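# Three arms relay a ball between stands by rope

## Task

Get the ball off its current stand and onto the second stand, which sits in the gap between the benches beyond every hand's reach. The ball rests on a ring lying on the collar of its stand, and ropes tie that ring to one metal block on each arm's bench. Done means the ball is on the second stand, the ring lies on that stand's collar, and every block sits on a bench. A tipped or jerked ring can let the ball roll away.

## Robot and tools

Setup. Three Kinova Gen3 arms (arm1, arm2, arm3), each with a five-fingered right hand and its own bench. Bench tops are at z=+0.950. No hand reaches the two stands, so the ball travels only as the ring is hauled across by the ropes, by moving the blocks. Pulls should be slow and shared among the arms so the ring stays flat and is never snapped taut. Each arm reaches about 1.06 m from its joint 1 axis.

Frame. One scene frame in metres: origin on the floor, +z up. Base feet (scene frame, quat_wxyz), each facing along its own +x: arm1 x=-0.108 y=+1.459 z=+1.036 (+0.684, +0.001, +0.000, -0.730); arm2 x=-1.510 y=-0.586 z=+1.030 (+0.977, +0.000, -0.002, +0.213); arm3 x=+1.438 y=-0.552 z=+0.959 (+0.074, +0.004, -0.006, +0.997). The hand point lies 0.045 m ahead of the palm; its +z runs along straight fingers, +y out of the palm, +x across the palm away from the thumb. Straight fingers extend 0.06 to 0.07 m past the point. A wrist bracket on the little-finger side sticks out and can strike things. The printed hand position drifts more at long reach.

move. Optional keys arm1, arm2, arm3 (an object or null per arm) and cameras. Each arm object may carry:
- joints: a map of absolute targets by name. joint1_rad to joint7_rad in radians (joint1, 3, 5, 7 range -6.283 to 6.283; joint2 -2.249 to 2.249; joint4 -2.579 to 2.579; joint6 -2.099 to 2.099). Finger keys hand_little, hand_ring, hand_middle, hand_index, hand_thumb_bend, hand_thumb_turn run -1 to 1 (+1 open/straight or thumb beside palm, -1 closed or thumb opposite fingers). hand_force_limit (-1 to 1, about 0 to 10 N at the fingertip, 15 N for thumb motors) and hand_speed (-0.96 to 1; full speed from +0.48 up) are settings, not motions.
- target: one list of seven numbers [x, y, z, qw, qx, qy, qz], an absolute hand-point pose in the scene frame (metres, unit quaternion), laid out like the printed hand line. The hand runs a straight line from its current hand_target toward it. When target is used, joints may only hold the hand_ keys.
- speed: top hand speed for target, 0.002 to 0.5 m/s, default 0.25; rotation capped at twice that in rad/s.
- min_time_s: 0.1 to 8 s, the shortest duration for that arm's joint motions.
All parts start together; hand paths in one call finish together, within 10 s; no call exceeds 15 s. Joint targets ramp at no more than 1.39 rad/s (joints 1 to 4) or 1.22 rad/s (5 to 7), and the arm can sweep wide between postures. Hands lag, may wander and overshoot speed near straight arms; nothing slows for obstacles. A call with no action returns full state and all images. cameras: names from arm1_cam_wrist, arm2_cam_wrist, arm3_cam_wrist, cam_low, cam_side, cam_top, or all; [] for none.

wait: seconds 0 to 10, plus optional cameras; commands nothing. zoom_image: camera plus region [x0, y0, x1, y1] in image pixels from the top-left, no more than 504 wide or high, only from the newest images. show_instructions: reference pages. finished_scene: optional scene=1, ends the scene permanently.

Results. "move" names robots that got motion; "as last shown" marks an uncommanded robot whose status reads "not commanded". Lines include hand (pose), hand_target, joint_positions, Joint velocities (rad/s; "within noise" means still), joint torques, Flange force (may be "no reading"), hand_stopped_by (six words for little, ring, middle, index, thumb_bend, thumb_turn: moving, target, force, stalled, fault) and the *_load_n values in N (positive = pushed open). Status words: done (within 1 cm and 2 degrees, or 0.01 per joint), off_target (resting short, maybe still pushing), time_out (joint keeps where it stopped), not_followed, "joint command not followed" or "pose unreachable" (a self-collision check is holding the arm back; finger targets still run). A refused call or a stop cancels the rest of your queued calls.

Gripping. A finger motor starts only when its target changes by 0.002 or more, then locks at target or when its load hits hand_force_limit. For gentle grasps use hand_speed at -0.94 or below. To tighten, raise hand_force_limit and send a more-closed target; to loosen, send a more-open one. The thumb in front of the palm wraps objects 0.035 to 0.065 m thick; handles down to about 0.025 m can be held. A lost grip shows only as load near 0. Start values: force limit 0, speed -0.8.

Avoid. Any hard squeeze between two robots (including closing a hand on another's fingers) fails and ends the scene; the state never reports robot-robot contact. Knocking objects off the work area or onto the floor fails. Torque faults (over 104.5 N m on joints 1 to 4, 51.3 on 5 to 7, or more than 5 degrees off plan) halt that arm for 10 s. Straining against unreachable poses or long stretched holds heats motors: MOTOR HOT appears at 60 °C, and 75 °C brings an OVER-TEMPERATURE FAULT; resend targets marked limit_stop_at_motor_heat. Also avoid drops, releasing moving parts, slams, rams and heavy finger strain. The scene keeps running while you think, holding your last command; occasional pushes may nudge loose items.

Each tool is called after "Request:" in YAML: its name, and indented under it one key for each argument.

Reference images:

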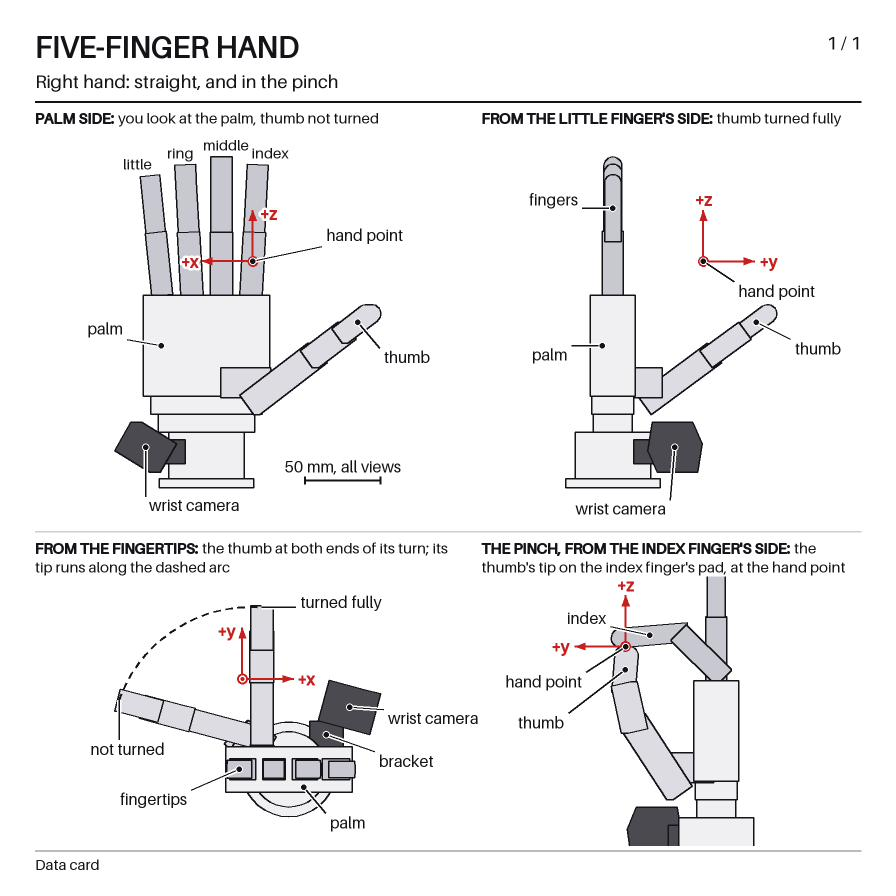

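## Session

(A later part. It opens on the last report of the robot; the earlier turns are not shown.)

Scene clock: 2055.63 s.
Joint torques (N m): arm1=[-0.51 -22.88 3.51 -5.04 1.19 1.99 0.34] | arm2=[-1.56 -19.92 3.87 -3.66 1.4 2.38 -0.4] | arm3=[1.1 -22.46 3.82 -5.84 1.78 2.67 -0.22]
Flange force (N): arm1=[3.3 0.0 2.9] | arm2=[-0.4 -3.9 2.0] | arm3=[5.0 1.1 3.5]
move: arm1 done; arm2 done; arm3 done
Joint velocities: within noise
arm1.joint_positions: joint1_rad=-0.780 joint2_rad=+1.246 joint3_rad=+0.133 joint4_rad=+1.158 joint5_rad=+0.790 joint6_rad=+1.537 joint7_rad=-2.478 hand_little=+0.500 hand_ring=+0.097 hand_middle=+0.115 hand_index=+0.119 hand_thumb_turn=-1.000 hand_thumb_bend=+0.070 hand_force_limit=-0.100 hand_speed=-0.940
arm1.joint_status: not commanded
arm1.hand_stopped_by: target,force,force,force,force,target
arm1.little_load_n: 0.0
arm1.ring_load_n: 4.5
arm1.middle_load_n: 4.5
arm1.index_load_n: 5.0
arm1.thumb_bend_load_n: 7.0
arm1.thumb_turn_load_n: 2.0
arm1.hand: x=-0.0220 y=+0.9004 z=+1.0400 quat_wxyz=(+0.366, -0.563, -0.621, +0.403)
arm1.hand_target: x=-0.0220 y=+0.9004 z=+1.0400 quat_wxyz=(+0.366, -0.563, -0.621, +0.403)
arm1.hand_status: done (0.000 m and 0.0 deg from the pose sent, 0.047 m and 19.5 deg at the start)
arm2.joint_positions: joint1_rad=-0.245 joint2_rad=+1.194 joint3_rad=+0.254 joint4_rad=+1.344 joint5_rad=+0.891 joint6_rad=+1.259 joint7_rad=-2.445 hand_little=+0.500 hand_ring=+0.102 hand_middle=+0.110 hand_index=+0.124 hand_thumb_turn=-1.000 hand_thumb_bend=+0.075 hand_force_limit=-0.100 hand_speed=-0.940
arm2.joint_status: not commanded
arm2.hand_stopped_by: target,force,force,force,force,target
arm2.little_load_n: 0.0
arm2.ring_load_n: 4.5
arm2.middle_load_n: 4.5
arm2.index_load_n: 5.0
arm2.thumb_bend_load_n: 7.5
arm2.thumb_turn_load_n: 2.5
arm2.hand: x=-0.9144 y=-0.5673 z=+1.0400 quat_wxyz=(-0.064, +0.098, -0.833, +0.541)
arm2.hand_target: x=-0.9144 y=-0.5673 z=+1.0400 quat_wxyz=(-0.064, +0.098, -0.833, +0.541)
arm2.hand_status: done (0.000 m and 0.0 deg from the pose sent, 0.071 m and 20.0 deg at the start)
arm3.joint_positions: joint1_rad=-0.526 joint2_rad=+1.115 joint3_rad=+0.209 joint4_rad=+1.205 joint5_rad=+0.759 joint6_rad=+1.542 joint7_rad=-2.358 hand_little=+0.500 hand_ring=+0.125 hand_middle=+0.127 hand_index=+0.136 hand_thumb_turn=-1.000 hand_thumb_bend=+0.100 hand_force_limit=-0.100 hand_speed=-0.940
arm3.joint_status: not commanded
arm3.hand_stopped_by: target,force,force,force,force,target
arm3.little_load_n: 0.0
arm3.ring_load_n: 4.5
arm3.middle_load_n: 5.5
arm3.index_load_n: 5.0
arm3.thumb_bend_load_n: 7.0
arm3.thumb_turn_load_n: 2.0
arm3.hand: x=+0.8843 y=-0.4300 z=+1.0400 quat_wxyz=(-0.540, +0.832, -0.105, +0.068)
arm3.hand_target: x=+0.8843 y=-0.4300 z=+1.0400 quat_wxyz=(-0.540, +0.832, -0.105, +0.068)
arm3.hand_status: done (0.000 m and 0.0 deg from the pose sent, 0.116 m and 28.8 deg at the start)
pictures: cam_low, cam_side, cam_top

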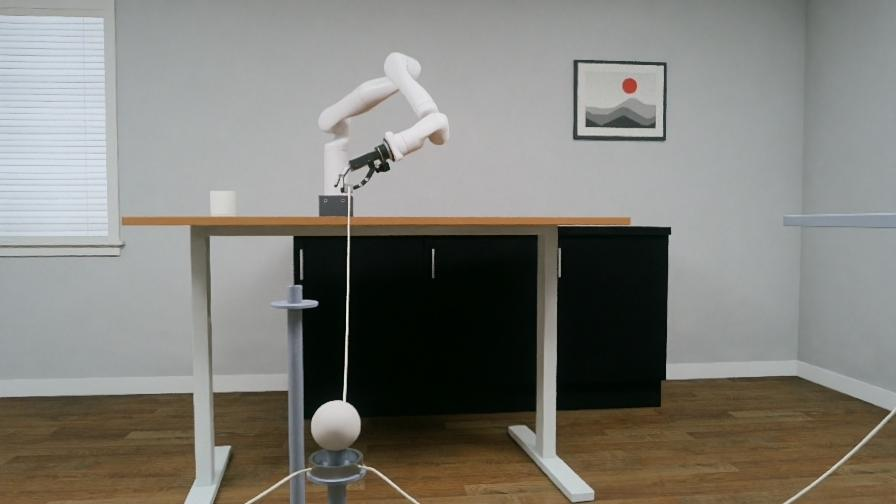

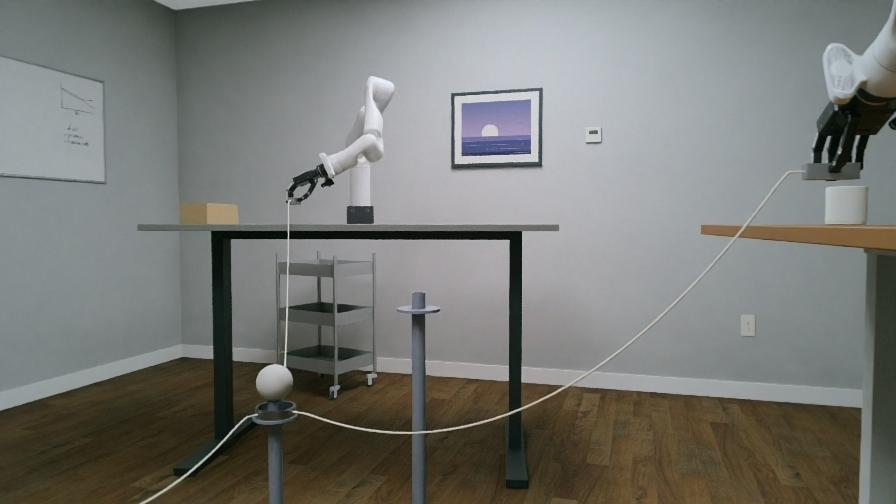

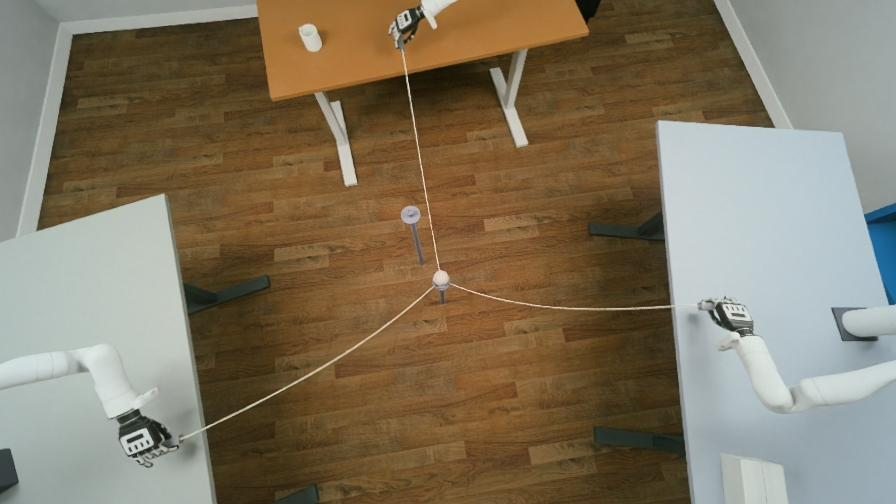

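Request:
move:
  arm1: {"target": [-0.022, 0.9004, 0.979, 0.3658, -0.5634, -0.6213, 0.4034], "speed": 0.05}
  arm2: {"target": [-0.9144, -0.5673, 0.982, -0.0636, 0.0979, -0.833, 0.5409], "speed": 0.05}
  arm3: {"target": [0.8843, -0.43, 0.981, 0.5403, -0.8321, 0.1051, -0.0682], "speed": 0.05}
  cameras: ["arm1_cam_wrist", "arm2_cam_wrist", "arm3_cam_wrist", "cam_side"]

Request:
zoom_image:
  camera: "cam_side"
  region: [776, 130, 896, 250]

Scene clock: 2069.13 s.
Joint torques (N m): arm1=[-0.52 -23.16 3.52 -4.62 1.09 2.06 0.31] | arm2=[-1.54 -20.31 3.97 -3.18 1.26 2.45 -0.4] | arm3=[1.09 -22.86 3.91 -5.3 1.7 2.85 -0.22]
Flange force (N): arm1=[3.3 -0.4 2.7] | arm2=[-0.6 -3.8 1.9] | arm3=[5.1 0.6 3.5]
move: arm1 done; arm2 done; arm3 done
Joint velocities: within noise
arm1.joint_positions: joint1_rad=-0.776 joint2_rad=+1.367 joint3_rad=+0.127 joint4_rad=+1.094 joint5_rad=+0.785 joint6_rad=+1.504 joint7_rad=-2.524 hand_little=+0.500 hand_ring=+0.097 hand_middle=+0.115 hand_index=+0.119 hand_thumb_turn=-1.000 hand_thumb_bend=+0.070 hand_force_limit=-0.100 hand_speed=-0.940
arm1.joint_status: not commanded
arm1.hand_stopped_by: target,force,force,force,force,target
arm1.little_load_n: 0.0
arm1.ring_load_n: 4.5
arm1.middle_load_n: 4.5
arm1.index_load_n: 5.0
arm1.thumb_bend_load_n: 7.0
arm1.thumb_turn_load_n: 2.0
arm1.hand: x=-0.0220 y=+0.9004 z=+0.9790 quat_wxyz=(+0.366, -0.563, -0.621, +0.403)
arm1.hand_target: x=-0.0220 y=+0.9004 z=+0.9790 quat_wxyz=(+0.366, -0.563, -0.621, +0.403)
arm1.hand_status: done (0.000 m and 0.0 deg from the pose sent, 0.061 m and 0.0 deg at the start)
arm2.joint_positions: joint1_rad=-0.239 joint2_rad=+1.311 joint3_rad=+0.246 joint4_rad=+1.290 joint5_rad=+0.888 joint6_rad=+1.229 joint7_rad=-2.503 hand_little=+0.500 hand_ring=+0.102 hand_middle=+0.110 hand_index=+0.124 hand_thumb_turn=-1.000 hand_thumb_bend=+0.075 hand_force_limit=-0.100 hand_speed=-0.940
arm2.joint_status: not commanded
arm2.hand_stopped_by: target,force,force,force,force,target
arm2.little_load_n: 0.0
arm2.ring_load_n: 4.5
arm2.middle_load_n: 5.0
arm2.index_load_n: 5.5
arm2.thumb_bend_load_n: 7.0
arm2.thumb_turn_load_n: 2.5
arm2.hand: x=-0.9144 y=-0.5673 z=+0.9820 quat_wxyz=(-0.064, +0.098, -0.833, +0.541)
arm2.hand_target: x=-0.9144 y=-0.5673 z=+0.9820 quat_wxyz=(-0.064, +0.098, -0.833, +0.541)
arm2.hand_status: done (0.000 m and 0.0 deg from the pose sent, 0.058 m and 0.0 deg at the start)
arm3.joint_positions: joint1_rad=-0.522 joint2_rad=+1.219 joint3_rad=+0.199 joint4_rad=+1.182 joint5_rad=+0.749 joint6_rad=+1.494 joint7_rad=-2.424 hand_little=+0.500 hand_ring=+0.125 hand_middle=+0.127 hand_index=+0.136 hand_thumb_turn=-1.000 hand_thumb_bend=+0.100 hand_force_limit=-0.100 hand_speed=-0.940
arm3.joint_status: not commanded
arm3.hand_stopped_by: target,force,force,force,force,target
arm3.little_load_n: 0.0
arm3.ring_load_n: 4.5
arm3.middle_load_n: 5.5
arm3.index_load_n: 5.0
arm3.thumb_bend_load_n: 7.0
arm3.thumb_turn_load_n: 2.0
arm3.hand: x=+0.8843 y=-0.4300 z=+0.9810 quat_wxyz=(-0.540, +0.832, -0.105, +0.068)
arm3.hand_target: x=+0.8843 y=-0.4300 z=+0.9810 quat_wxyz=(-0.540, +0.832, -0.105, +0.068)
arm3.hand_status: done (0.000 m and 0.0 deg from the pose sent, 0.059 m and 0.0 deg at the start)
arm1_cam_wrist: T_world_to_cam=[[0.32322, 0.32632, -0.88828, 0.58576], [0.54783, -0.82991, -0.10553, 0.88716], [-0.77163, -0.45252, -0.44701, 0.93461]] pos_world=[0.04582, 0.96805, 1.03172]
arm2_cam_wrist: T_world_to_cam=[[-0.41624, 0.28094, -0.86477, 0.62925], [0.68974, 0.71726, -0.09898, 1.14309], [0.59245, -0.63767, -0.49232, 0.77789]] pos_world=[-0.98738, -0.50063, 1.04027]
arm3_cam_wrist: T_world_to_cam=[[0.11185, -0.46905, -0.87606, 0.55378], [-0.92746, -0.3658, 0.07744, 0.57474], [-0.35679, 0.80385, -0.47595, 1.2425]] pos_world=[0.91443, -0.52879, 1.03199]

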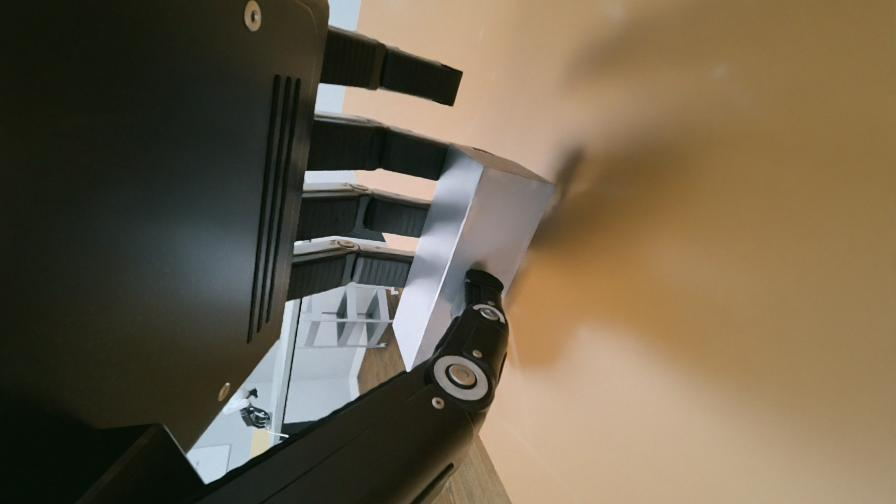

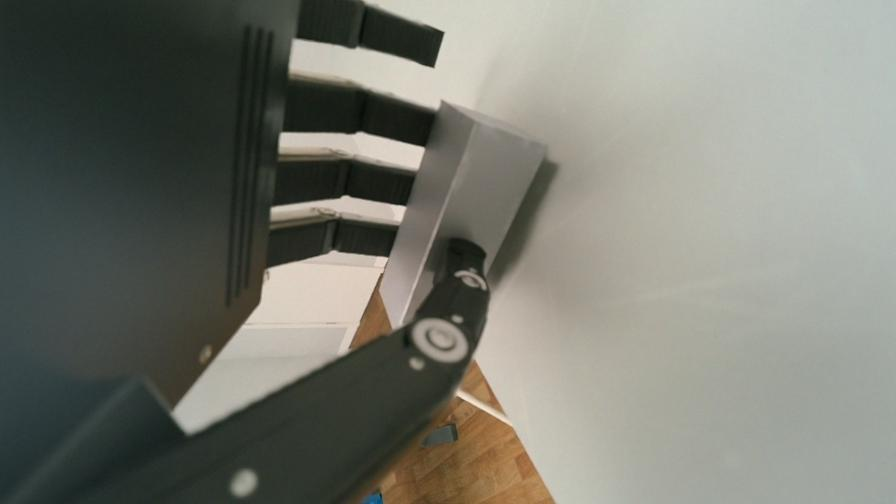

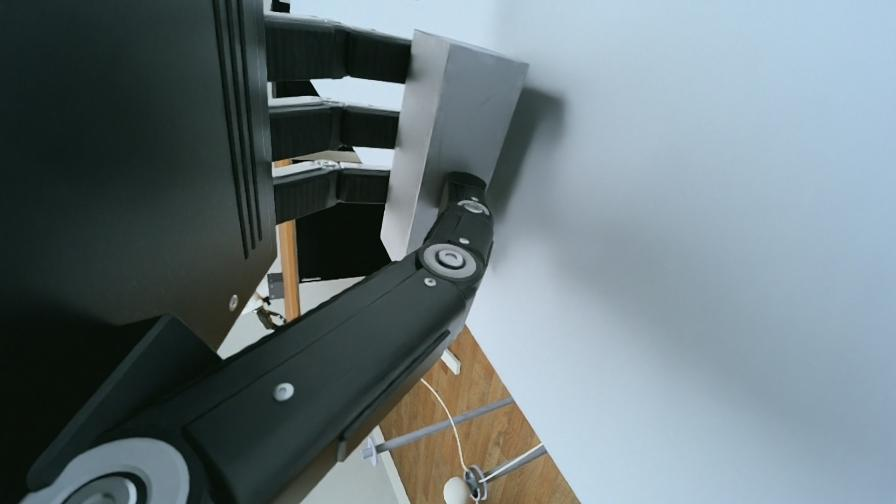

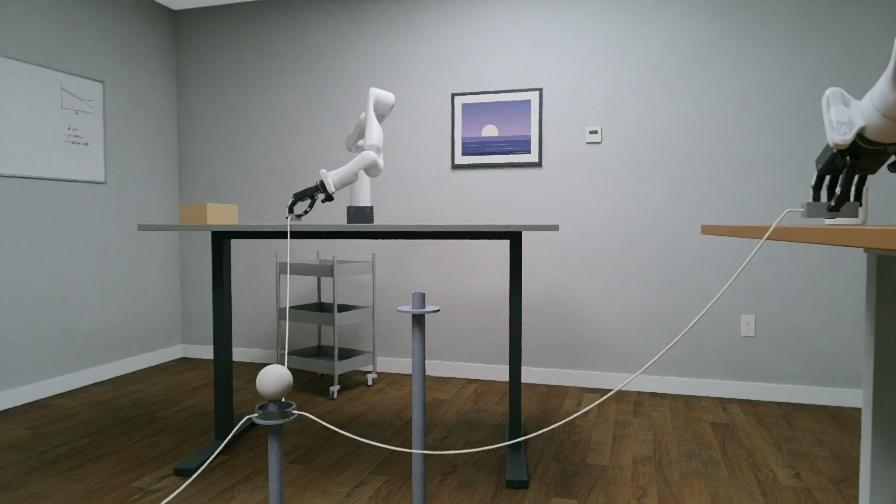

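Scaled by 4.200 from the camera's image (finer frame: 1280x720).

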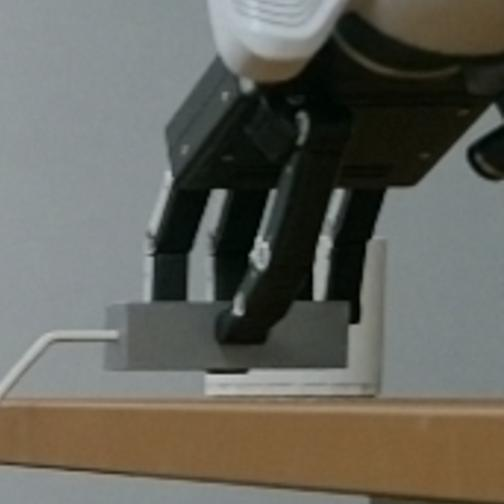

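Request:
move:
  arm1: {"target": [-0.022, 0.9004, 0.9675, 0.3658, -0.5634, -0.6213, 0.4034], "speed": 0.02}
  arm2: {"target": [-0.9144, -0.5673, 0.9705, -0.0636, 0.0979, -0.833, 0.5409], "speed": 0.02}
  arm3: {"target": [0.8843, -0.43, 0.969, 0.5403, -0.8321, 0.1051, -0.0682], "speed": 0.02}
  cameras: ["arm1_cam_wrist", "arm2_cam_wrist", "arm3_cam_wrist", "cam_side"]

Request:
zoom_image:
  camera: "cam_side"
  region: [776, 130, 896, 250]

Scene clock: 2082.20 s.
Joint torques (N m): arm1=[0.21 -18.47 1.32 -4.71 -0.09 -0.97 0.27] | arm2=[-1.52 -20.34 4 -3.05 1.24 2.48 -0.4] | arm3=[4.83 -8.59 -1.53 -4.68 -1.6 -5.44 -0.49]
Flange force (N): arm1=[5.9 -10.6 -3.2] | arm2=[-0.8 -3.8 1.8] | arm3=[14.4 -27.7 -17.1]
move: arm1 done; arm2 done; arm3 done
Joint velocities: within noise
arm1.joint_positions: joint1_rad=-0.775 joint2_rad=+1.391 joint3_rad=+0.126 joint4_rad=+1.078 joint5_rad=+0.784 joint6_rad=+1.499 joint7_rad=-2.531 hand_little=+0.500 hand_ring=+0.097 hand_middle=+0.115 hand_index=+0.119 hand_thumb_turn=-1.000 hand_thumb_bend=+0.070 hand_force_limit=-0.100 hand_speed=-0.940
arm1.joint_status: not commanded
arm1.hand_stopped_by: target,force,force,force,force,target
arm1.little_load_n: 0.0
arm1.ring_load_n: 4.5
arm1.middle_load_n: 4.5
arm1.index_load_n: 5.0
arm1.thumb_bend_load_n: 7.0
arm1.thumb_turn_load_n: 1.5
arm1.hand: x=-0.0220 y=+0.9004 z=+0.9675 quat_wxyz=(+0.366, -0.563, -0.621, +0.403)
arm1.hand_target: x=-0.0220 y=+0.9004 z=+0.9675 quat_wxyz=(+0.366, -0.563, -0.621, +0.403)
arm1.hand_status: done (0.000 m and 0.0 deg from the pose sent, 0.012 m and 0.0 deg at the start)
arm2.joint_positions: joint1_rad=-0.238 joint2_rad=+1.335 joint3_rad=+0.245 joint4_rad=+1.277 joint5_rad=+0.887 joint6_rad=+1.225 joint7_rad=-2.512 hand_little=+0.500 hand_ring=+0.102 hand_middle=+0.110 hand_index=+0.124 hand_thumb_turn=-1.000 hand_thumb_bend=+0.075 hand_force_limit=-0.100 hand_speed=-0.940
arm2.joint_status: not commanded
arm2.hand_stopped_by: target,force,force,force,force,target
arm2.little_load_n: 0.0
arm2.ring_load_n: 4.0
arm2.middle_load_n: 5.0
arm2.index_load_n: 5.0
arm2.thumb_bend_load_n: 7.5
arm2.thumb_turn_load_n: 2.5
arm2.hand: x=-0.9144 y=-0.5673 z=+0.9705 quat_wxyz=(-0.064, +0.098, -0.833, +0.541)
arm2.hand_target: x=-0.9144 y=-0.5673 z=+0.9705 quat_wxyz=(-0.064, +0.098, -0.833, +0.541)
arm2.hand_status: done (0.000 m and 0.0 deg from the pose sent, 0.012 m and 0.0 deg at the start)
arm3.joint_positions: joint1_rad=-0.521 joint2_rad=+1.242 joint3_rad=+0.197 joint4_rad=+1.173 joint5_rad=+0.747 joint6_rad=+1.485 joint7_rad=-2.435 hand_little=+0.500 hand_ring=+0.125 hand_middle=+0.127 hand_index=+0.136 hand_thumb_turn=-1.000 hand_thumb_bend=+0.100 hand_force_limit=-0.100 hand_speed=-0.940
arm3.joint_status: not commanded
arm3.hand_stopped_by: target,force,force,force,force,target
arm3.little_load_n: 0.0
arm3.ring_load_n: 3.5
arm3.middle_load_n: 5.0
arm3.index_load_n: 4.0
arm3.thumb_bend_load_n: 7.0
arm3.thumb_turn_load_n: 1.5
arm3.hand: x=+0.8843 y=-0.4300 z=+0.9690 quat_wxyz=(-0.540, +0.832, -0.105, +0.068)
arm3.hand_target: x=+0.8843 y=-0.4300 z=+0.9690 quat_wxyz=(-0.540, +0.832, -0.105, +0.068)
arm3.hand_status: done (0.000 m and 0.0 deg from the pose sent, 0.012 m and 0.0 deg at the start)
arm1_cam_wrist: T_world_to_cam=[[0.32321, 0.32634, -0.88828, 0.57555], [0.54784, -0.8299, -0.10556, 0.88589], [-0.77163, -0.45252, -0.44701, 0.92943]] pos_world=[0.04582, 0.96795, 1.02022]
arm2_cam_wrist: T_world_to_cam=[[-0.41626, 0.28096, -0.86475, 0.61928], [0.68978, 0.71721, -0.09901, 1.142], [0.59239, -0.6377, -0.49235, 0.77218]] pos_world=[-0.98738, -0.50063, 1.02877]
arm3_cam_wrist: T_world_to_cam=[[0.11185, -0.46905, -0.87606, 0.54327], [-0.92746, -0.3658, 0.07744, 0.57567], [-0.35679, 0.80385, -0.47595, 1.23679]] pos_world=[0.91443, -0.52879, 1.01999]

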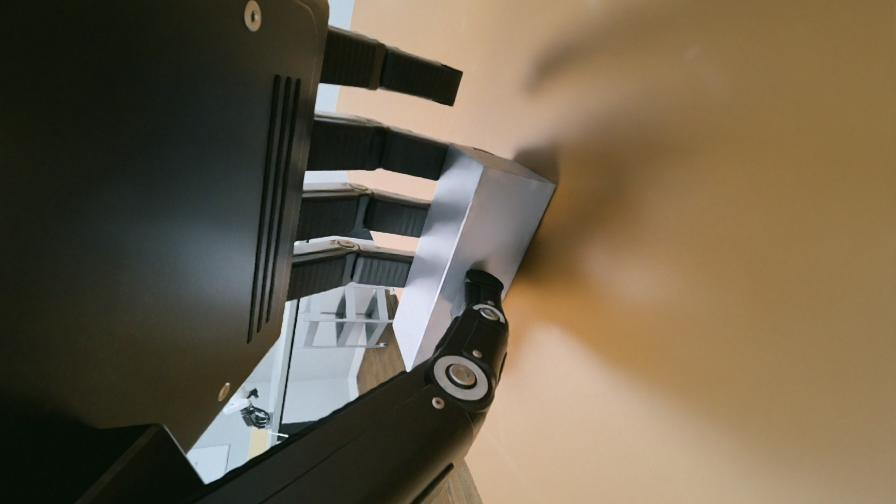

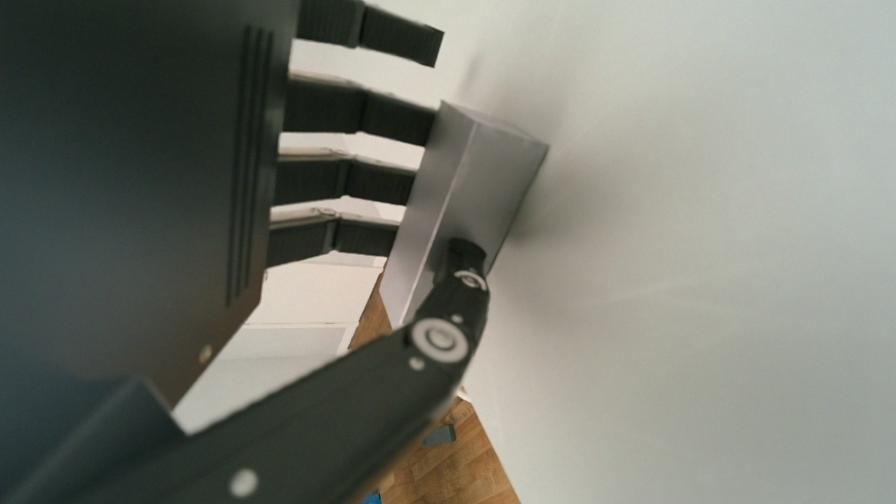

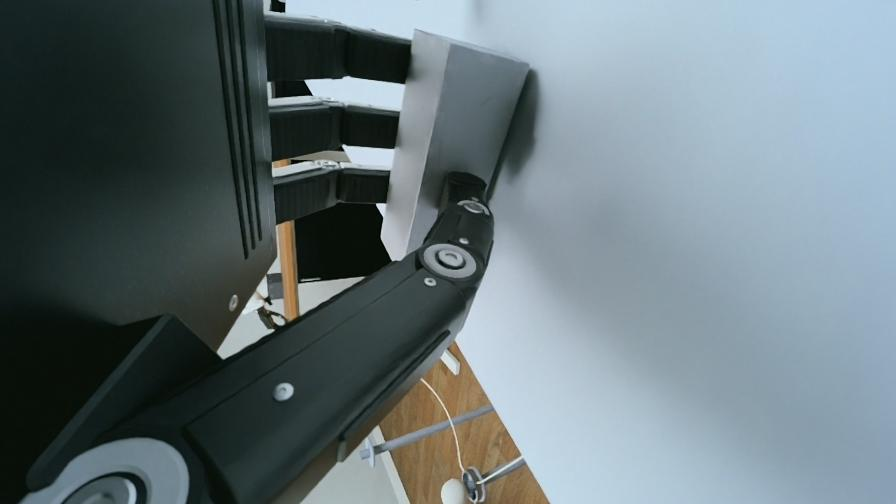

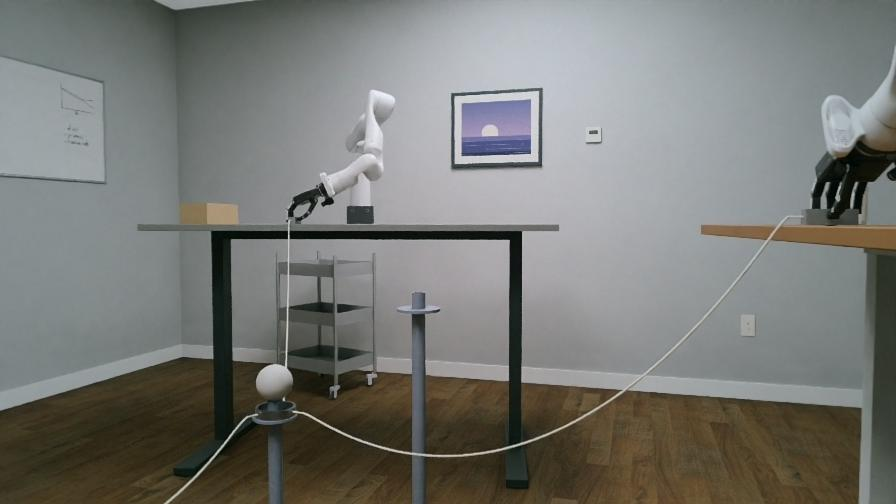

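Scaled by 4.200 from the camera's image (finer frame: 1280x720).

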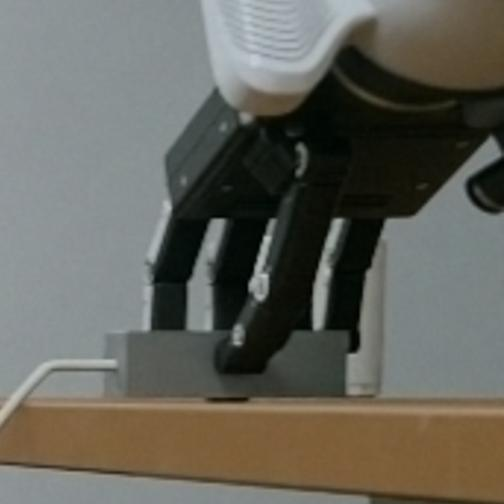

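Request:
move:
  arm1: {"target": [-0.022, 0.9004, 0.968, 0.3658, -0.5634, -0.6213, 0.4034], "speed": 0.01}
  arm2: {"target": [-0.9144, -0.5673, 0.9695, -0.0636, 0.0979, -0.833, 0.5409], "speed": 0.01}
  arm3: {"target": [0.8843, -0.43, 0.9705, 0.5403, -0.8321, 0.1051, -0.0682], "speed": 0.01}
  cameras: []

Scene clock: 2092.47 s.
Joint torques (N m): arm1=[-0.21 -21.29 2.71 -4.93 0.78 0.53 0.23] | arm2=[-0.51 -15.49 1.14 -3.14 0.16 -0.51 -0.49] | arm3=[2.51 -17 1.63 -4.81 0.13 -0.39 -0.3]
Flange force (N): arm1=[5.1 -5.0 0.0] | arm2=[2.0 -13.7 -5.2] | arm3=[8.3 -11.0 -4.7]
move: arm1 done; arm2 done; arm3 done
Joint velocities: within noise
arm1.joint_positions: joint1_rad=-0.775 joint2_rad=+1.390 joint3_rad=+0.126 joint4_rad=+1.078 joint5_rad=+0.784 joint6_rad=+1.500 joint7_rad=-2.531 hand_little=+0.500 hand_ring=+0.097 hand_middle=+0.115 hand_index=+0.119 hand_thumb_turn=-1.000 hand_thumb_bend=+0.070 hand_force_limit=-0.100 hand_speed=-0.940
arm1.joint_status: not commanded
arm1.hand_stopped_by: target,force,force,force,force,target
arm1.little_load_n: 0.0
arm1.ring_load_n: 4.5
arm1.middle_load_n: 4.5
arm1.index_load_n: 5.0
arm1.thumb_bend_load_n: 7.0
arm1.thumb_turn_load_n: 1.5
arm1.hand: x=-0.0220 y=+0.9004 z=+0.9680 quat_wxyz=(+0.366, -0.563, -0.621, +0.403)
arm1.hand_target: x=-0.0220 y=+0.9004 z=+0.9680 quat_wxyz=(+0.366, -0.563, -0.621, +0.403)
arm1.hand_status: done (0.000 m and 0.0 deg from the pose sent, 0.000 m and 0.0 deg at the start)
arm2.joint_positions: joint1_rad=-0.238 joint2_rad=+1.337 joint3_rad=+0.245 joint4_rad=+1.275 joint5_rad=+0.887 joint6_rad=+1.225 joint7_rad=-2.513 hand_little=+0.500 hand_ring=+0.102 hand_middle=+0.110 hand_index=+0.124 hand_thumb_turn=-1.000 hand_thumb_bend=+0.075 hand_force_limit=-0.100 hand_speed=-0.940
arm2.joint_status: not commanded
arm2.hand_stopped_by: target,force,force,force,force,target
arm2.little_load_n: 0.0
arm2.ring_load_n: 4.0
arm2.middle_load_n: 4.5
arm2.index_load_n: 5.0
arm2.thumb_bend_load_n: 7.5
arm2.thumb_turn_load_n: 2.5
arm2.hand: x=-0.9144 y=-0.5673 z=+0.9695 quat_wxyz=(-0.064, +0.098, -0.833, +0.541)
arm2.hand_target: x=-0.9144 y=-0.5673 z=+0.9695 quat_wxyz=(-0.064, +0.098, -0.833, +0.541)
arm2.hand_status: done (0.000 m and 0.0 deg from the pose sent, 0.001 m and 0.0 deg at the start)
arm3.joint_positions: joint1_rad=-0.521 joint2_rad=+1.239 joint3_rad=+0.198 joint4_rad=+1.175 joint5_rad=+0.748 joint6_rad=+1.486 joint7_rad=-2.434 hand_little=+0.500 hand_ring=+0.125 hand_middle=+0.127 hand_index=+0.136 hand_thumb_turn=-1.000 hand_thumb_bend=+0.100 hand_force_limit=-0.100 hand_speed=-0.940
arm3.joint_status: not commanded
arm3.hand_stopped_by: target,force,force,force,force,target
arm3.little_load_n: 0.0
arm3.ring_load_n: 4.0
arm3.middle_load_n: 5.0
arm3.index_load_n: 4.5
arm3.thumb_bend_load_n: 7.0
arm3.thumb_turn_load_n: 2.0
arm3.hand: x=+0.8843 y=-0.4300 z=+0.9705 quat_wxyz=(-0.540, +0.832, -0.105, +0.068)
arm3.hand_target: x=+0.8843 y=-0.4300 z=+0.9705 quat_wxyz=(-0.540, +0.832, -0.105, +0.068)
arm3.hand_status: done (0.000 m and 0.0 deg from the pose sent, 0.001 m and 0.0 deg at the start)

Request:
move:
  arm1: {"target": [-0.022, 0.9004, 0.9682, 0.3658, -0.5634, -0.6213, 0.4034], "speed": 0.01}
  arm2: {"target": [-0.9144, -0.5673, 0.97, -0.0636, 0.0979, -0.833, 0.5409], "speed": 0.01}
  arm3: {"target": [0.8843, -0.43, 0.9713, 0.5403, -0.8321, 0.1051, -0.0682], "speed": 0.01}
  cameras: []

Request:
move:
  arm1: {"joints": {"hand_speed": -0.7, "hand_ring": 0.5, "hand_middle": 0.5, "hand_index": 0.5, "hand_thumb_bend": 0.3}}
  arm2: {"joints": {"hand_speed": -0.7, "hand_ring": 0.5, "hand_middle": 0.5, "hand_index": 0.5, "hand_thumb_bend": 0.3}}
  arm3: {"joints": {"hand_speed": -0.7, "hand_ring": 0.5, "hand_middle": 0.5, "hand_index": 0.5, "hand_thumb_bend": 0.3}}
  cameras: ["arm1_cam_wrist", "arm2_cam_wrist", "arm3_cam_wrist", "cam_side"]

Scene clock: 2107.47 s.
Joint torques (N m): arm1=[-0.43 -22.44 3.2 -4.94 1.06 1.24 0.27] | arm2=[-1.32 -18.47 2.79 -3.6 1.01 0.95 -0.49] | arm3=[1.23 -21.63 3.28 -5.11 1.24 2.15 -0.23]
Flange force (N): arm1=[4.7 -2.7 1.5] | arm2=[1.6 -8.4 -1.1] | arm3=[5.6 -2.1 1.9]
move: arm1 done; arm2 done; arm3 done
Joint velocities: within noise
arm1.joint_positions: joint1_rad=-0.775 joint2_rad=+1.390 joint3_rad=+0.126 joint4_rad=+1.079 joint5_rad=+0.784 joint6_rad=+1.500 joint7_rad=-2.531 hand_little=+0.500 hand_ring=+0.097 hand_middle=+0.115 hand_index=+0.119 hand_thumb_turn=-1.000 hand_thumb_bend=+0.070 hand_force_limit=-0.100 hand_speed=-0.940
arm1.joint_status: not commanded
arm1.hand_stopped_by: target,force,force,force,force,target
arm1.little_load_n: 0.0
arm1.ring_load_n: 4.5
arm1.middle_load_n: 4.0
arm1.index_load_n: 5.0
arm1.thumb_bend_load_n: 7.0
arm1.thumb_turn_load_n: 2.0
arm1.hand: x=-0.0220 y=+0.9004 z=+0.9682 quat_wxyz=(+0.366, -0.563, -0.621, +0.403)
arm1.hand_target: x=-0.0220 y=+0.9004 z=+0.9682 quat_wxyz=(+0.366, -0.563, -0.621, +0.403)
arm1.hand_status: done (0.000 m and 0.0 deg from the pose sent, 0.000 m and 0.0 deg at the start)
arm2.joint_positions: joint1_rad=-0.238 joint2_rad=+1.336 joint3_rad=+0.245 joint4_rad=+1.276 joint5_rad=+0.887 joint6_rad=+1.225 joint7_rad=-2.513 hand_little=+0.500 hand_ring=+0.102 hand_middle=+0.110 hand_index=+0.124 hand_thumb_turn=-1.000 hand_thumb_bend=+0.075 hand_force_limit=-0.100 hand_speed=-0.940
arm2.joint_status: not commanded
arm2.hand_stopped_by: target,force,force,force,force,target
arm2.little_load_n: 0.0
arm2.ring_load_n: 4.0
arm2.middle_load_n: 4.5
arm2.index_load_n: 5.0
arm2.thumb_bend_load_n: 7.5
arm2.thumb_turn_load_n: 2.5
arm2.hand: x=-0.9144 y=-0.5673 z=+0.9700 quat_wxyz=(-0.064, +0.098, -0.833, +0.541)
arm2.hand_target: x=-0.9144 y=-0.5673 z=+0.9700 quat_wxyz=(-0.064, +0.098, -0.833, +0.541)
arm2.hand_status: done (0.000 m and 0.0 deg from the pose sent, 0.000 m and 0.0 deg at the start)
arm3.joint_positions: joint1_rad=-0.521 joint2_rad=+1.238 joint3_rad=+0.198 joint4_rad=+1.175 joint5_rad=+0.748 joint6_rad=+1.487 joint7_rad=-2.433 hand_little=+0.500 hand_ring=+0.125 hand_middle=+0.127 hand_index=+0.136 hand_thumb_turn=-1.000 hand_thumb_bend=+0.100 hand_force_limit=-0.100 hand_speed=-0.940
arm3.joint_status: not commanded
arm3.hand_stopped_by: target,force,force,force,force,target
arm3.little_load_n: 0.0
arm3.ring_load_n: 4.0
arm3.middle_load_n: 5.5
arm3.index_load_n: 4.5
arm3.thumb_bend_load_n: 7.0
arm3.thumb_turn_load_n: 2.0
arm3.hand: x=+0.8843 y=-0.4300 z=+0.9713 quat_wxyz=(-0.540, +0.832, -0.105, +0.068)
arm3.hand_target: x=+0.8843 y=-0.4300 z=+0.9713 quat_wxyz=(-0.540, +0.832, -0.105, +0.068)
arm3.hand_status: done (0.000 m and 0.0 deg from the pose sent, 0.001 m and 0.0 deg at the start)

Scene clock: 2108.50 s.
Joint torques (N m): arm1=[-0.53 -22.59 3.16 -4.51 0.86 1.76 0.35] | arm2=[-1.57 -19.7 3.49 -2.96 1.02 2.19 -0.37] | arm3=[1.11 -22.25 3.55 -5.13 1.38 2.59 -0.16]
Flange force (N): arm1=[3.4 -1.7 2.2] | arm2=[-0.6 -5.1 1.4] | arm3=[5.4 -0.8 3.0]
move: arm1 done; arm2 done; arm3 done
Joint velocities: within noise
arm1.joint_positions: joint1_rad=-0.775 joint2_rad=+1.390 joint3_rad=+0.126 joint4_rad=+1.079 joint5_rad=+0.784 joint6_rad=+1.500 joint7_rad=-2.531 hand_little=+0.500 hand_ring=+0.500 hand_middle=+0.500 hand_index=+0.500 hand_thumb_turn=-1.000 hand_thumb_bend=+0.300 hand_force_limit=-0.100 hand_speed=-0.700
arm1.joint_status: all done
arm1.hand_stopped_by: target,target,target,target,target,target
arm1.little_load_n: 0.0
arm1.ring_load_n: 0.0
arm1.middle_load_n: 0.0
arm1.index_load_n: 0.0
arm1.thumb_bend_load_n: 0.0
arm1.thumb_turn_load_n: 0.0
arm1.hand: x=-0.0220 y=+0.9004 z=+0.9682 quat_wxyz=(+0.366, -0.563, -0.621, +0.403)
arm1.hand_target: x=-0.0220 y=+0.9004 z=+0.9682 quat_wxyz=(+0.366, -0.563, -0.621, +0.403)
arm1.hand_status: not commanded
arm2.joint_positions: joint1_rad=-0.238 joint2_rad=+1.336 joint3_rad=+0.245 joint4_rad=+1.276 joint5_rad=+0.887 joint6_rad=+1.225 joint7_rad=-2.513 hand_little=+0.500 hand_ring=+0.500 hand_middle=+0.500 hand_index=+0.500 hand_thumb_turn=-1.000 hand_thumb_bend=+0.300 hand_force_limit=-0.100 hand_speed=-0.700
arm2.joint_status: all done
arm2.hand_stopped_by: target,target,target,target,target,target
arm2.little_load_n: 0.0
arm2.ring_load_n: 0.0
arm2.middle_load_n: 0.0
arm2.index_load_n: 0.0
arm2.thumb_bend_load_n: 0.0
arm2.thumb_turn_load_n: 0.0
arm2.hand: x=-0.9144 y=-0.5673 z=+0.9700 quat_wxyz=(-0.064, +0.098, -0.833, +0.541)
arm2.hand_target: x=-0.9144 y=-0.5673 z=+0.9700 quat_wxyz=(-0.064, +0.098, -0.833, +0.541)
arm2.hand_status: not commanded
arm3.joint_positions: joint1_rad=-0.521 joint2_rad=+1.238 joint3_rad=+0.198 joint4_rad=+1.175 joint5_rad=+0.748 joint6_rad=+1.487 joint7_rad=-2.433 hand_little=+0.500 hand_ring=+0.500 hand_middle=+0.500 hand_index=+0.500 hand_thumb_turn=-1.000 hand_thumb_bend=+0.300 hand_force_limit=-0.100 hand_speed=-0.700
arm3.joint_status: all done
arm3.hand_stopped_by: target,target,target,target,target,target
arm3.little_load_n: 0.0
arm3.ring_load_n: 0.0
arm3.middle_load_n: 0.0
arm3.index_load_n: 0.0
arm3.thumb_bend_load_n: 0.0
arm3.thumb_turn_load_n: 0.0
arm3.hand: x=+0.8843 y=-0.4300 z=+0.9713 quat_wxyz=(-0.540, +0.832, -0.105, +0.068)
arm3.hand_target: x=+0.8843 y=-0.4300 z=+0.9713 quat_wxyz=(-0.540, +0.832, -0.105, +0.068)
arm3.hand_status: not commanded
arm1_cam_wrist: T_world_to_cam=[[0.32327, 0.32638, -0.88824, 0.57609], [0.54796, -0.82983, -0.10549, 0.88582], [-0.77151, -0.45262, -0.4471, 0.92992]] pos_world=[0.04582, 0.96795, 1.02092]
arm2_cam_wrist: T_world_to_cam=[[-0.4163, 0.2809, -0.86475, 0.61882], [0.68967, 0.71732, -0.099, 1.14182], [0.59249, -0.63761, -0.49235, 0.77202]] pos_world=[-0.98728, -0.50063, 1.02827]
arm3_cam_wrist: T_world_to_cam=[[0.11185, -0.46905, -0.87606, 0.54528], [-0.92746, -0.3658, 0.07744, 0.57549], [-0.35679, 0.80385, -0.47595, 1.23788]] pos_world=[0.91443, -0.52879, 1.02229]

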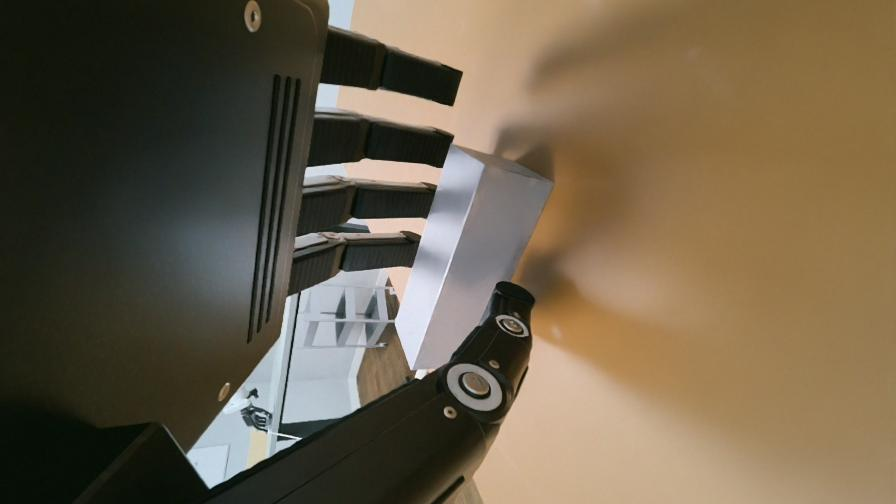

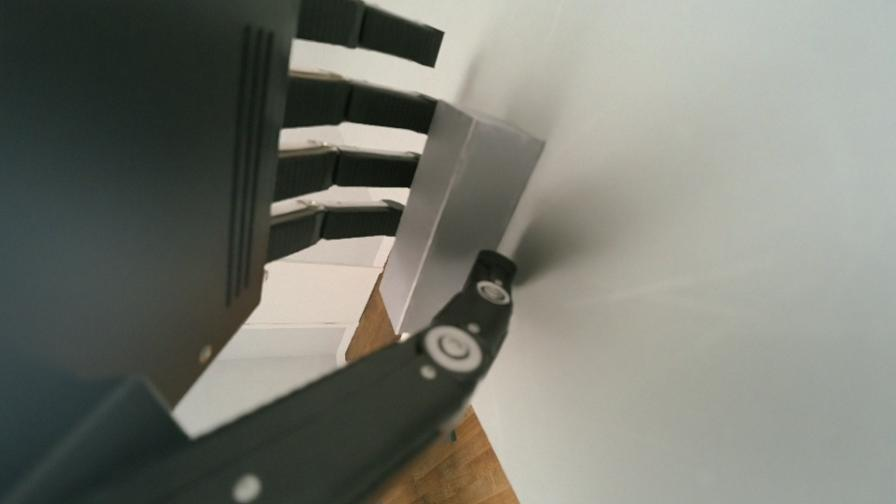

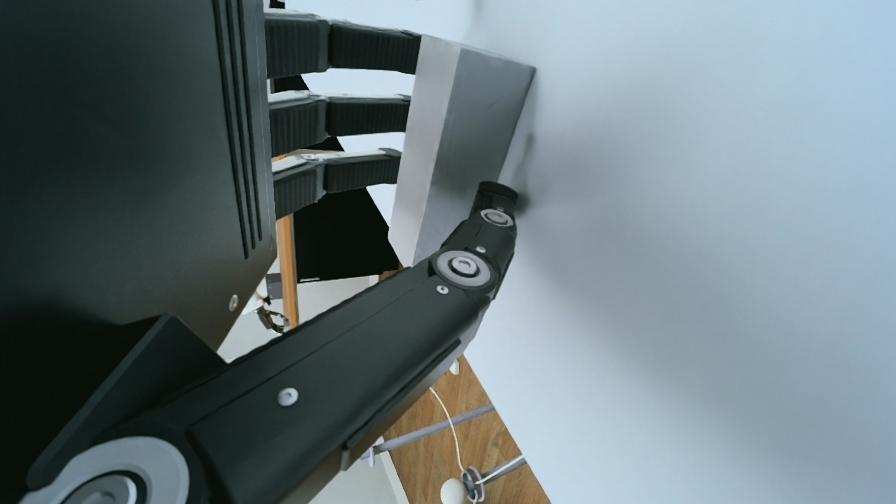

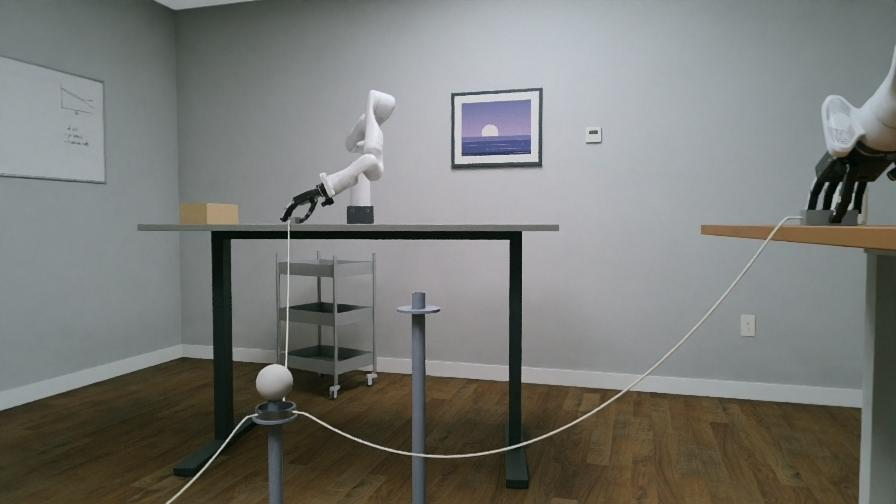

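Request:
move:
  arm1: {"target": [-0.022, 0.9004, 0.988, 0.3658, -0.5634, -0.6213, 0.4034], "speed": 0.03}
  arm2: {"target": [-0.9144, -0.5673, 0.99, -0.0636, 0.0979, -0.833, 0.5409], "speed": 0.03}
  arm3: {"target": [0.8843, -0.43, 0.9913, 0.5403, -0.8321, 0.1051, -0.0682], "speed": 0.03}
  cameras: ["arm1_cam_wrist", "arm2_cam_wrist", "arm3_cam_wrist"]

Scene clock: 2136.33 s.
Joint torques (N m): arm1=[-0.54 -22.49 3.16 -4.6 0.88 1.75 0.34] | arm2=[-1.6 -19.63 3.5 -3.12 1.06 2.17 -0.4] | arm3=[1.03 -22.17 3.51 -5.27 1.44 2.51 -0.17]
Flange force (N): arm1=[3.3 -1.6 2.2] | arm2=[-0.7 -5.1 1.5] | arm3=[5.1 -0.5 2.9]
move: arm1 done; arm2 done; arm3 done
Joint velocities: within noise
arm1.joint_positions: joint1_rad=-0.776 joint2_rad=+1.349 joint3_rad=+0.127 joint4_rad=+1.105 joint5_rad=+0.786 joint6_rad=+1.508 joint7_rad=-2.518 hand_little=+0.500 hand_ring=+0.500 hand_middle=+0.500 hand_index=+0.500 hand_thumb_turn=-1.000 hand_thumb_bend=+0.300 hand_force_limit=-0.100 hand_speed=-0.700
arm1.joint_status: not commanded
arm1.hand_stopped_by: target,target,target,target,target,target
arm1.little_load_n: 0.0
arm1.ring_load_n: -0.5
arm1.middle_load_n: 0.0
arm1.index_load_n: 0.0
arm1.thumb_bend_load_n: 0.0
arm1.thumb_turn_load_n: 0.0
arm1.hand: x=-0.0220 y=+0.9004 z=+0.9880 quat_wxyz=(+0.366, -0.563, -0.621, +0.403)
arm1.hand_target: x=-0.0220 y=+0.9004 z=+0.9880 quat_wxyz=(+0.366, -0.563, -0.621, +0.403)
arm1.hand_status: done (0.000 m and 0.0 deg from the pose sent, 0.020 m and 0.0 deg at the start)
arm2.joint_positions: joint1_rad=-0.240 joint2_rad=+1.294 joint3_rad=+0.247 joint4_rad=+1.299 joint5_rad=+0.889 joint6_rad=+1.232 joint7_rad=-2.496 hand_little=+0.500 hand_ring=+0.500 hand_middle=+0.500 hand_index=+0.500 hand_thumb_turn=-1.000 hand_thumb_bend=+0.300 hand_force_limit=-0.100 hand_speed=-0.700
arm2.joint_status: not commanded
arm2.hand_stopped_by: target,target,target,target,target,target
arm2.little_load_n: 0.0
arm2.ring_load_n: 0.0
arm2.middle_load_n: 0.0
arm2.index_load_n: 0.0
arm2.thumb_bend_load_n: 0.0
arm2.thumb_turn_load_n: 0.0
arm2.hand: x=-0.9144 y=-0.5673 z=+0.9900 quat_wxyz=(-0.064, +0.098, -0.833, +0.541)
arm2.hand_target: x=-0.9144 y=-0.5673 z=+0.9900 quat_wxyz=(-0.064, +0.098, -0.833, +0.541)
arm2.hand_status: done (0.000 m and 0.0 deg from the pose sent, 0.020 m and 0.0 deg at the start)
arm3.joint_positions: joint1_rad=-0.523 joint2_rad=+1.200 joint3_rad=+0.201 joint4_rad=+1.188 joint5_rad=+0.751 joint6_rad=+1.501 joint7_rad=-2.413 hand_little=+0.500 hand_ring=+0.500 hand_middle=+0.500 hand_index=+0.500 hand_thumb_turn=-1.000 hand_thumb_bend=+0.300 hand_force_limit=-0.100 hand_speed=-0.700
arm3.joint_status: not commanded
arm3.hand_stopped_by: target,target,target,target,target,target
arm3.little_load_n: -0.5
arm3.ring_load_n: 0.0
arm3.middle_load_n: 0.0
arm3.index_load_n: 0.0
arm3.thumb_bend_load_n: 0.0
arm3.thumb_turn_load_n: 0.0
arm3.hand: x=+0.8843 y=-0.4300 z=+0.9913 quat_wxyz=(-0.540, +0.832, -0.105, +0.068)
arm3.hand_target: x=+0.8843 y=-0.4300 z=+0.9913 quat_wxyz=(-0.540, +0.832, -0.105, +0.068)
arm3.hand_status: done (0.000 m and 0.0 deg from the pose sent, 0.020 m and 0.0 deg at the start)
arm1_cam_wrist: T_world_to_cam=[[0.32318, 0.32633, -0.88829, 0.59379], [0.54791, -0.82986, -0.10552, 0.88797], [-0.77159, -0.4526, -0.44699, 0.93864]] pos_world=[0.04582, 0.96795, 1.04072]
arm2_cam_wrist: T_world_to_cam=[[-0.41628, 0.28089, -0.86476, 0.63609], [0.68971, 0.71728, -0.09904, 1.14392], [0.59245, -0.63767, -0.49232, 0.78183]] pos_world=[-0.98738, -0.50063, 1.04827]
arm3_cam_wrist: T_world_to_cam=[[0.11185, -0.46905, -0.87606, 0.5628], [-0.92746, -0.3658, 0.07744, 0.57394], [-0.35679, 0.80385, -0.47595, 1.2474]] pos_world=[0.91443, -0.52879, 1.04229]

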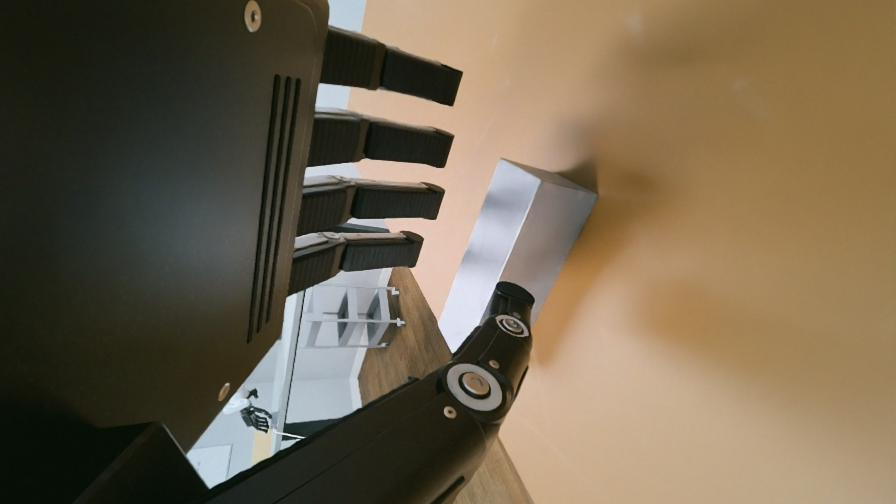

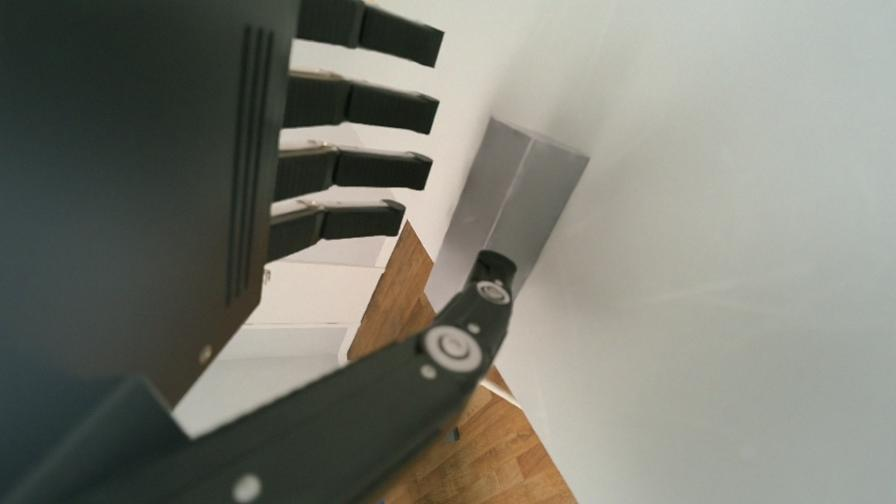

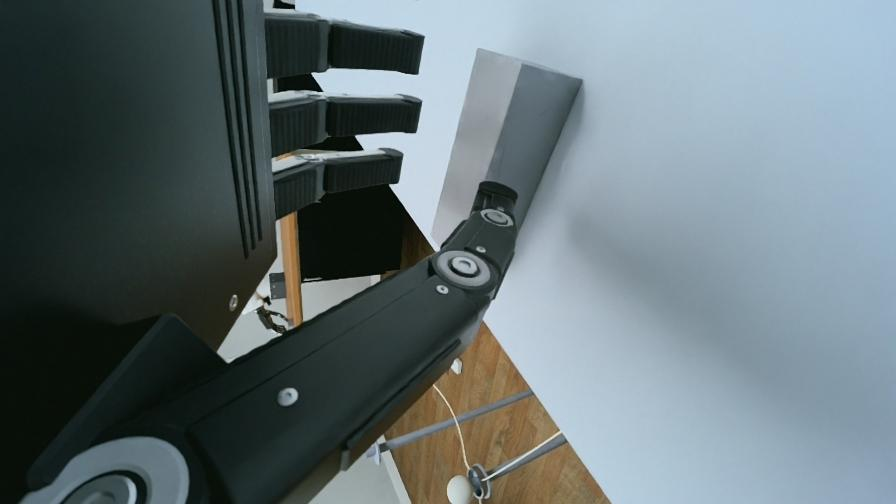

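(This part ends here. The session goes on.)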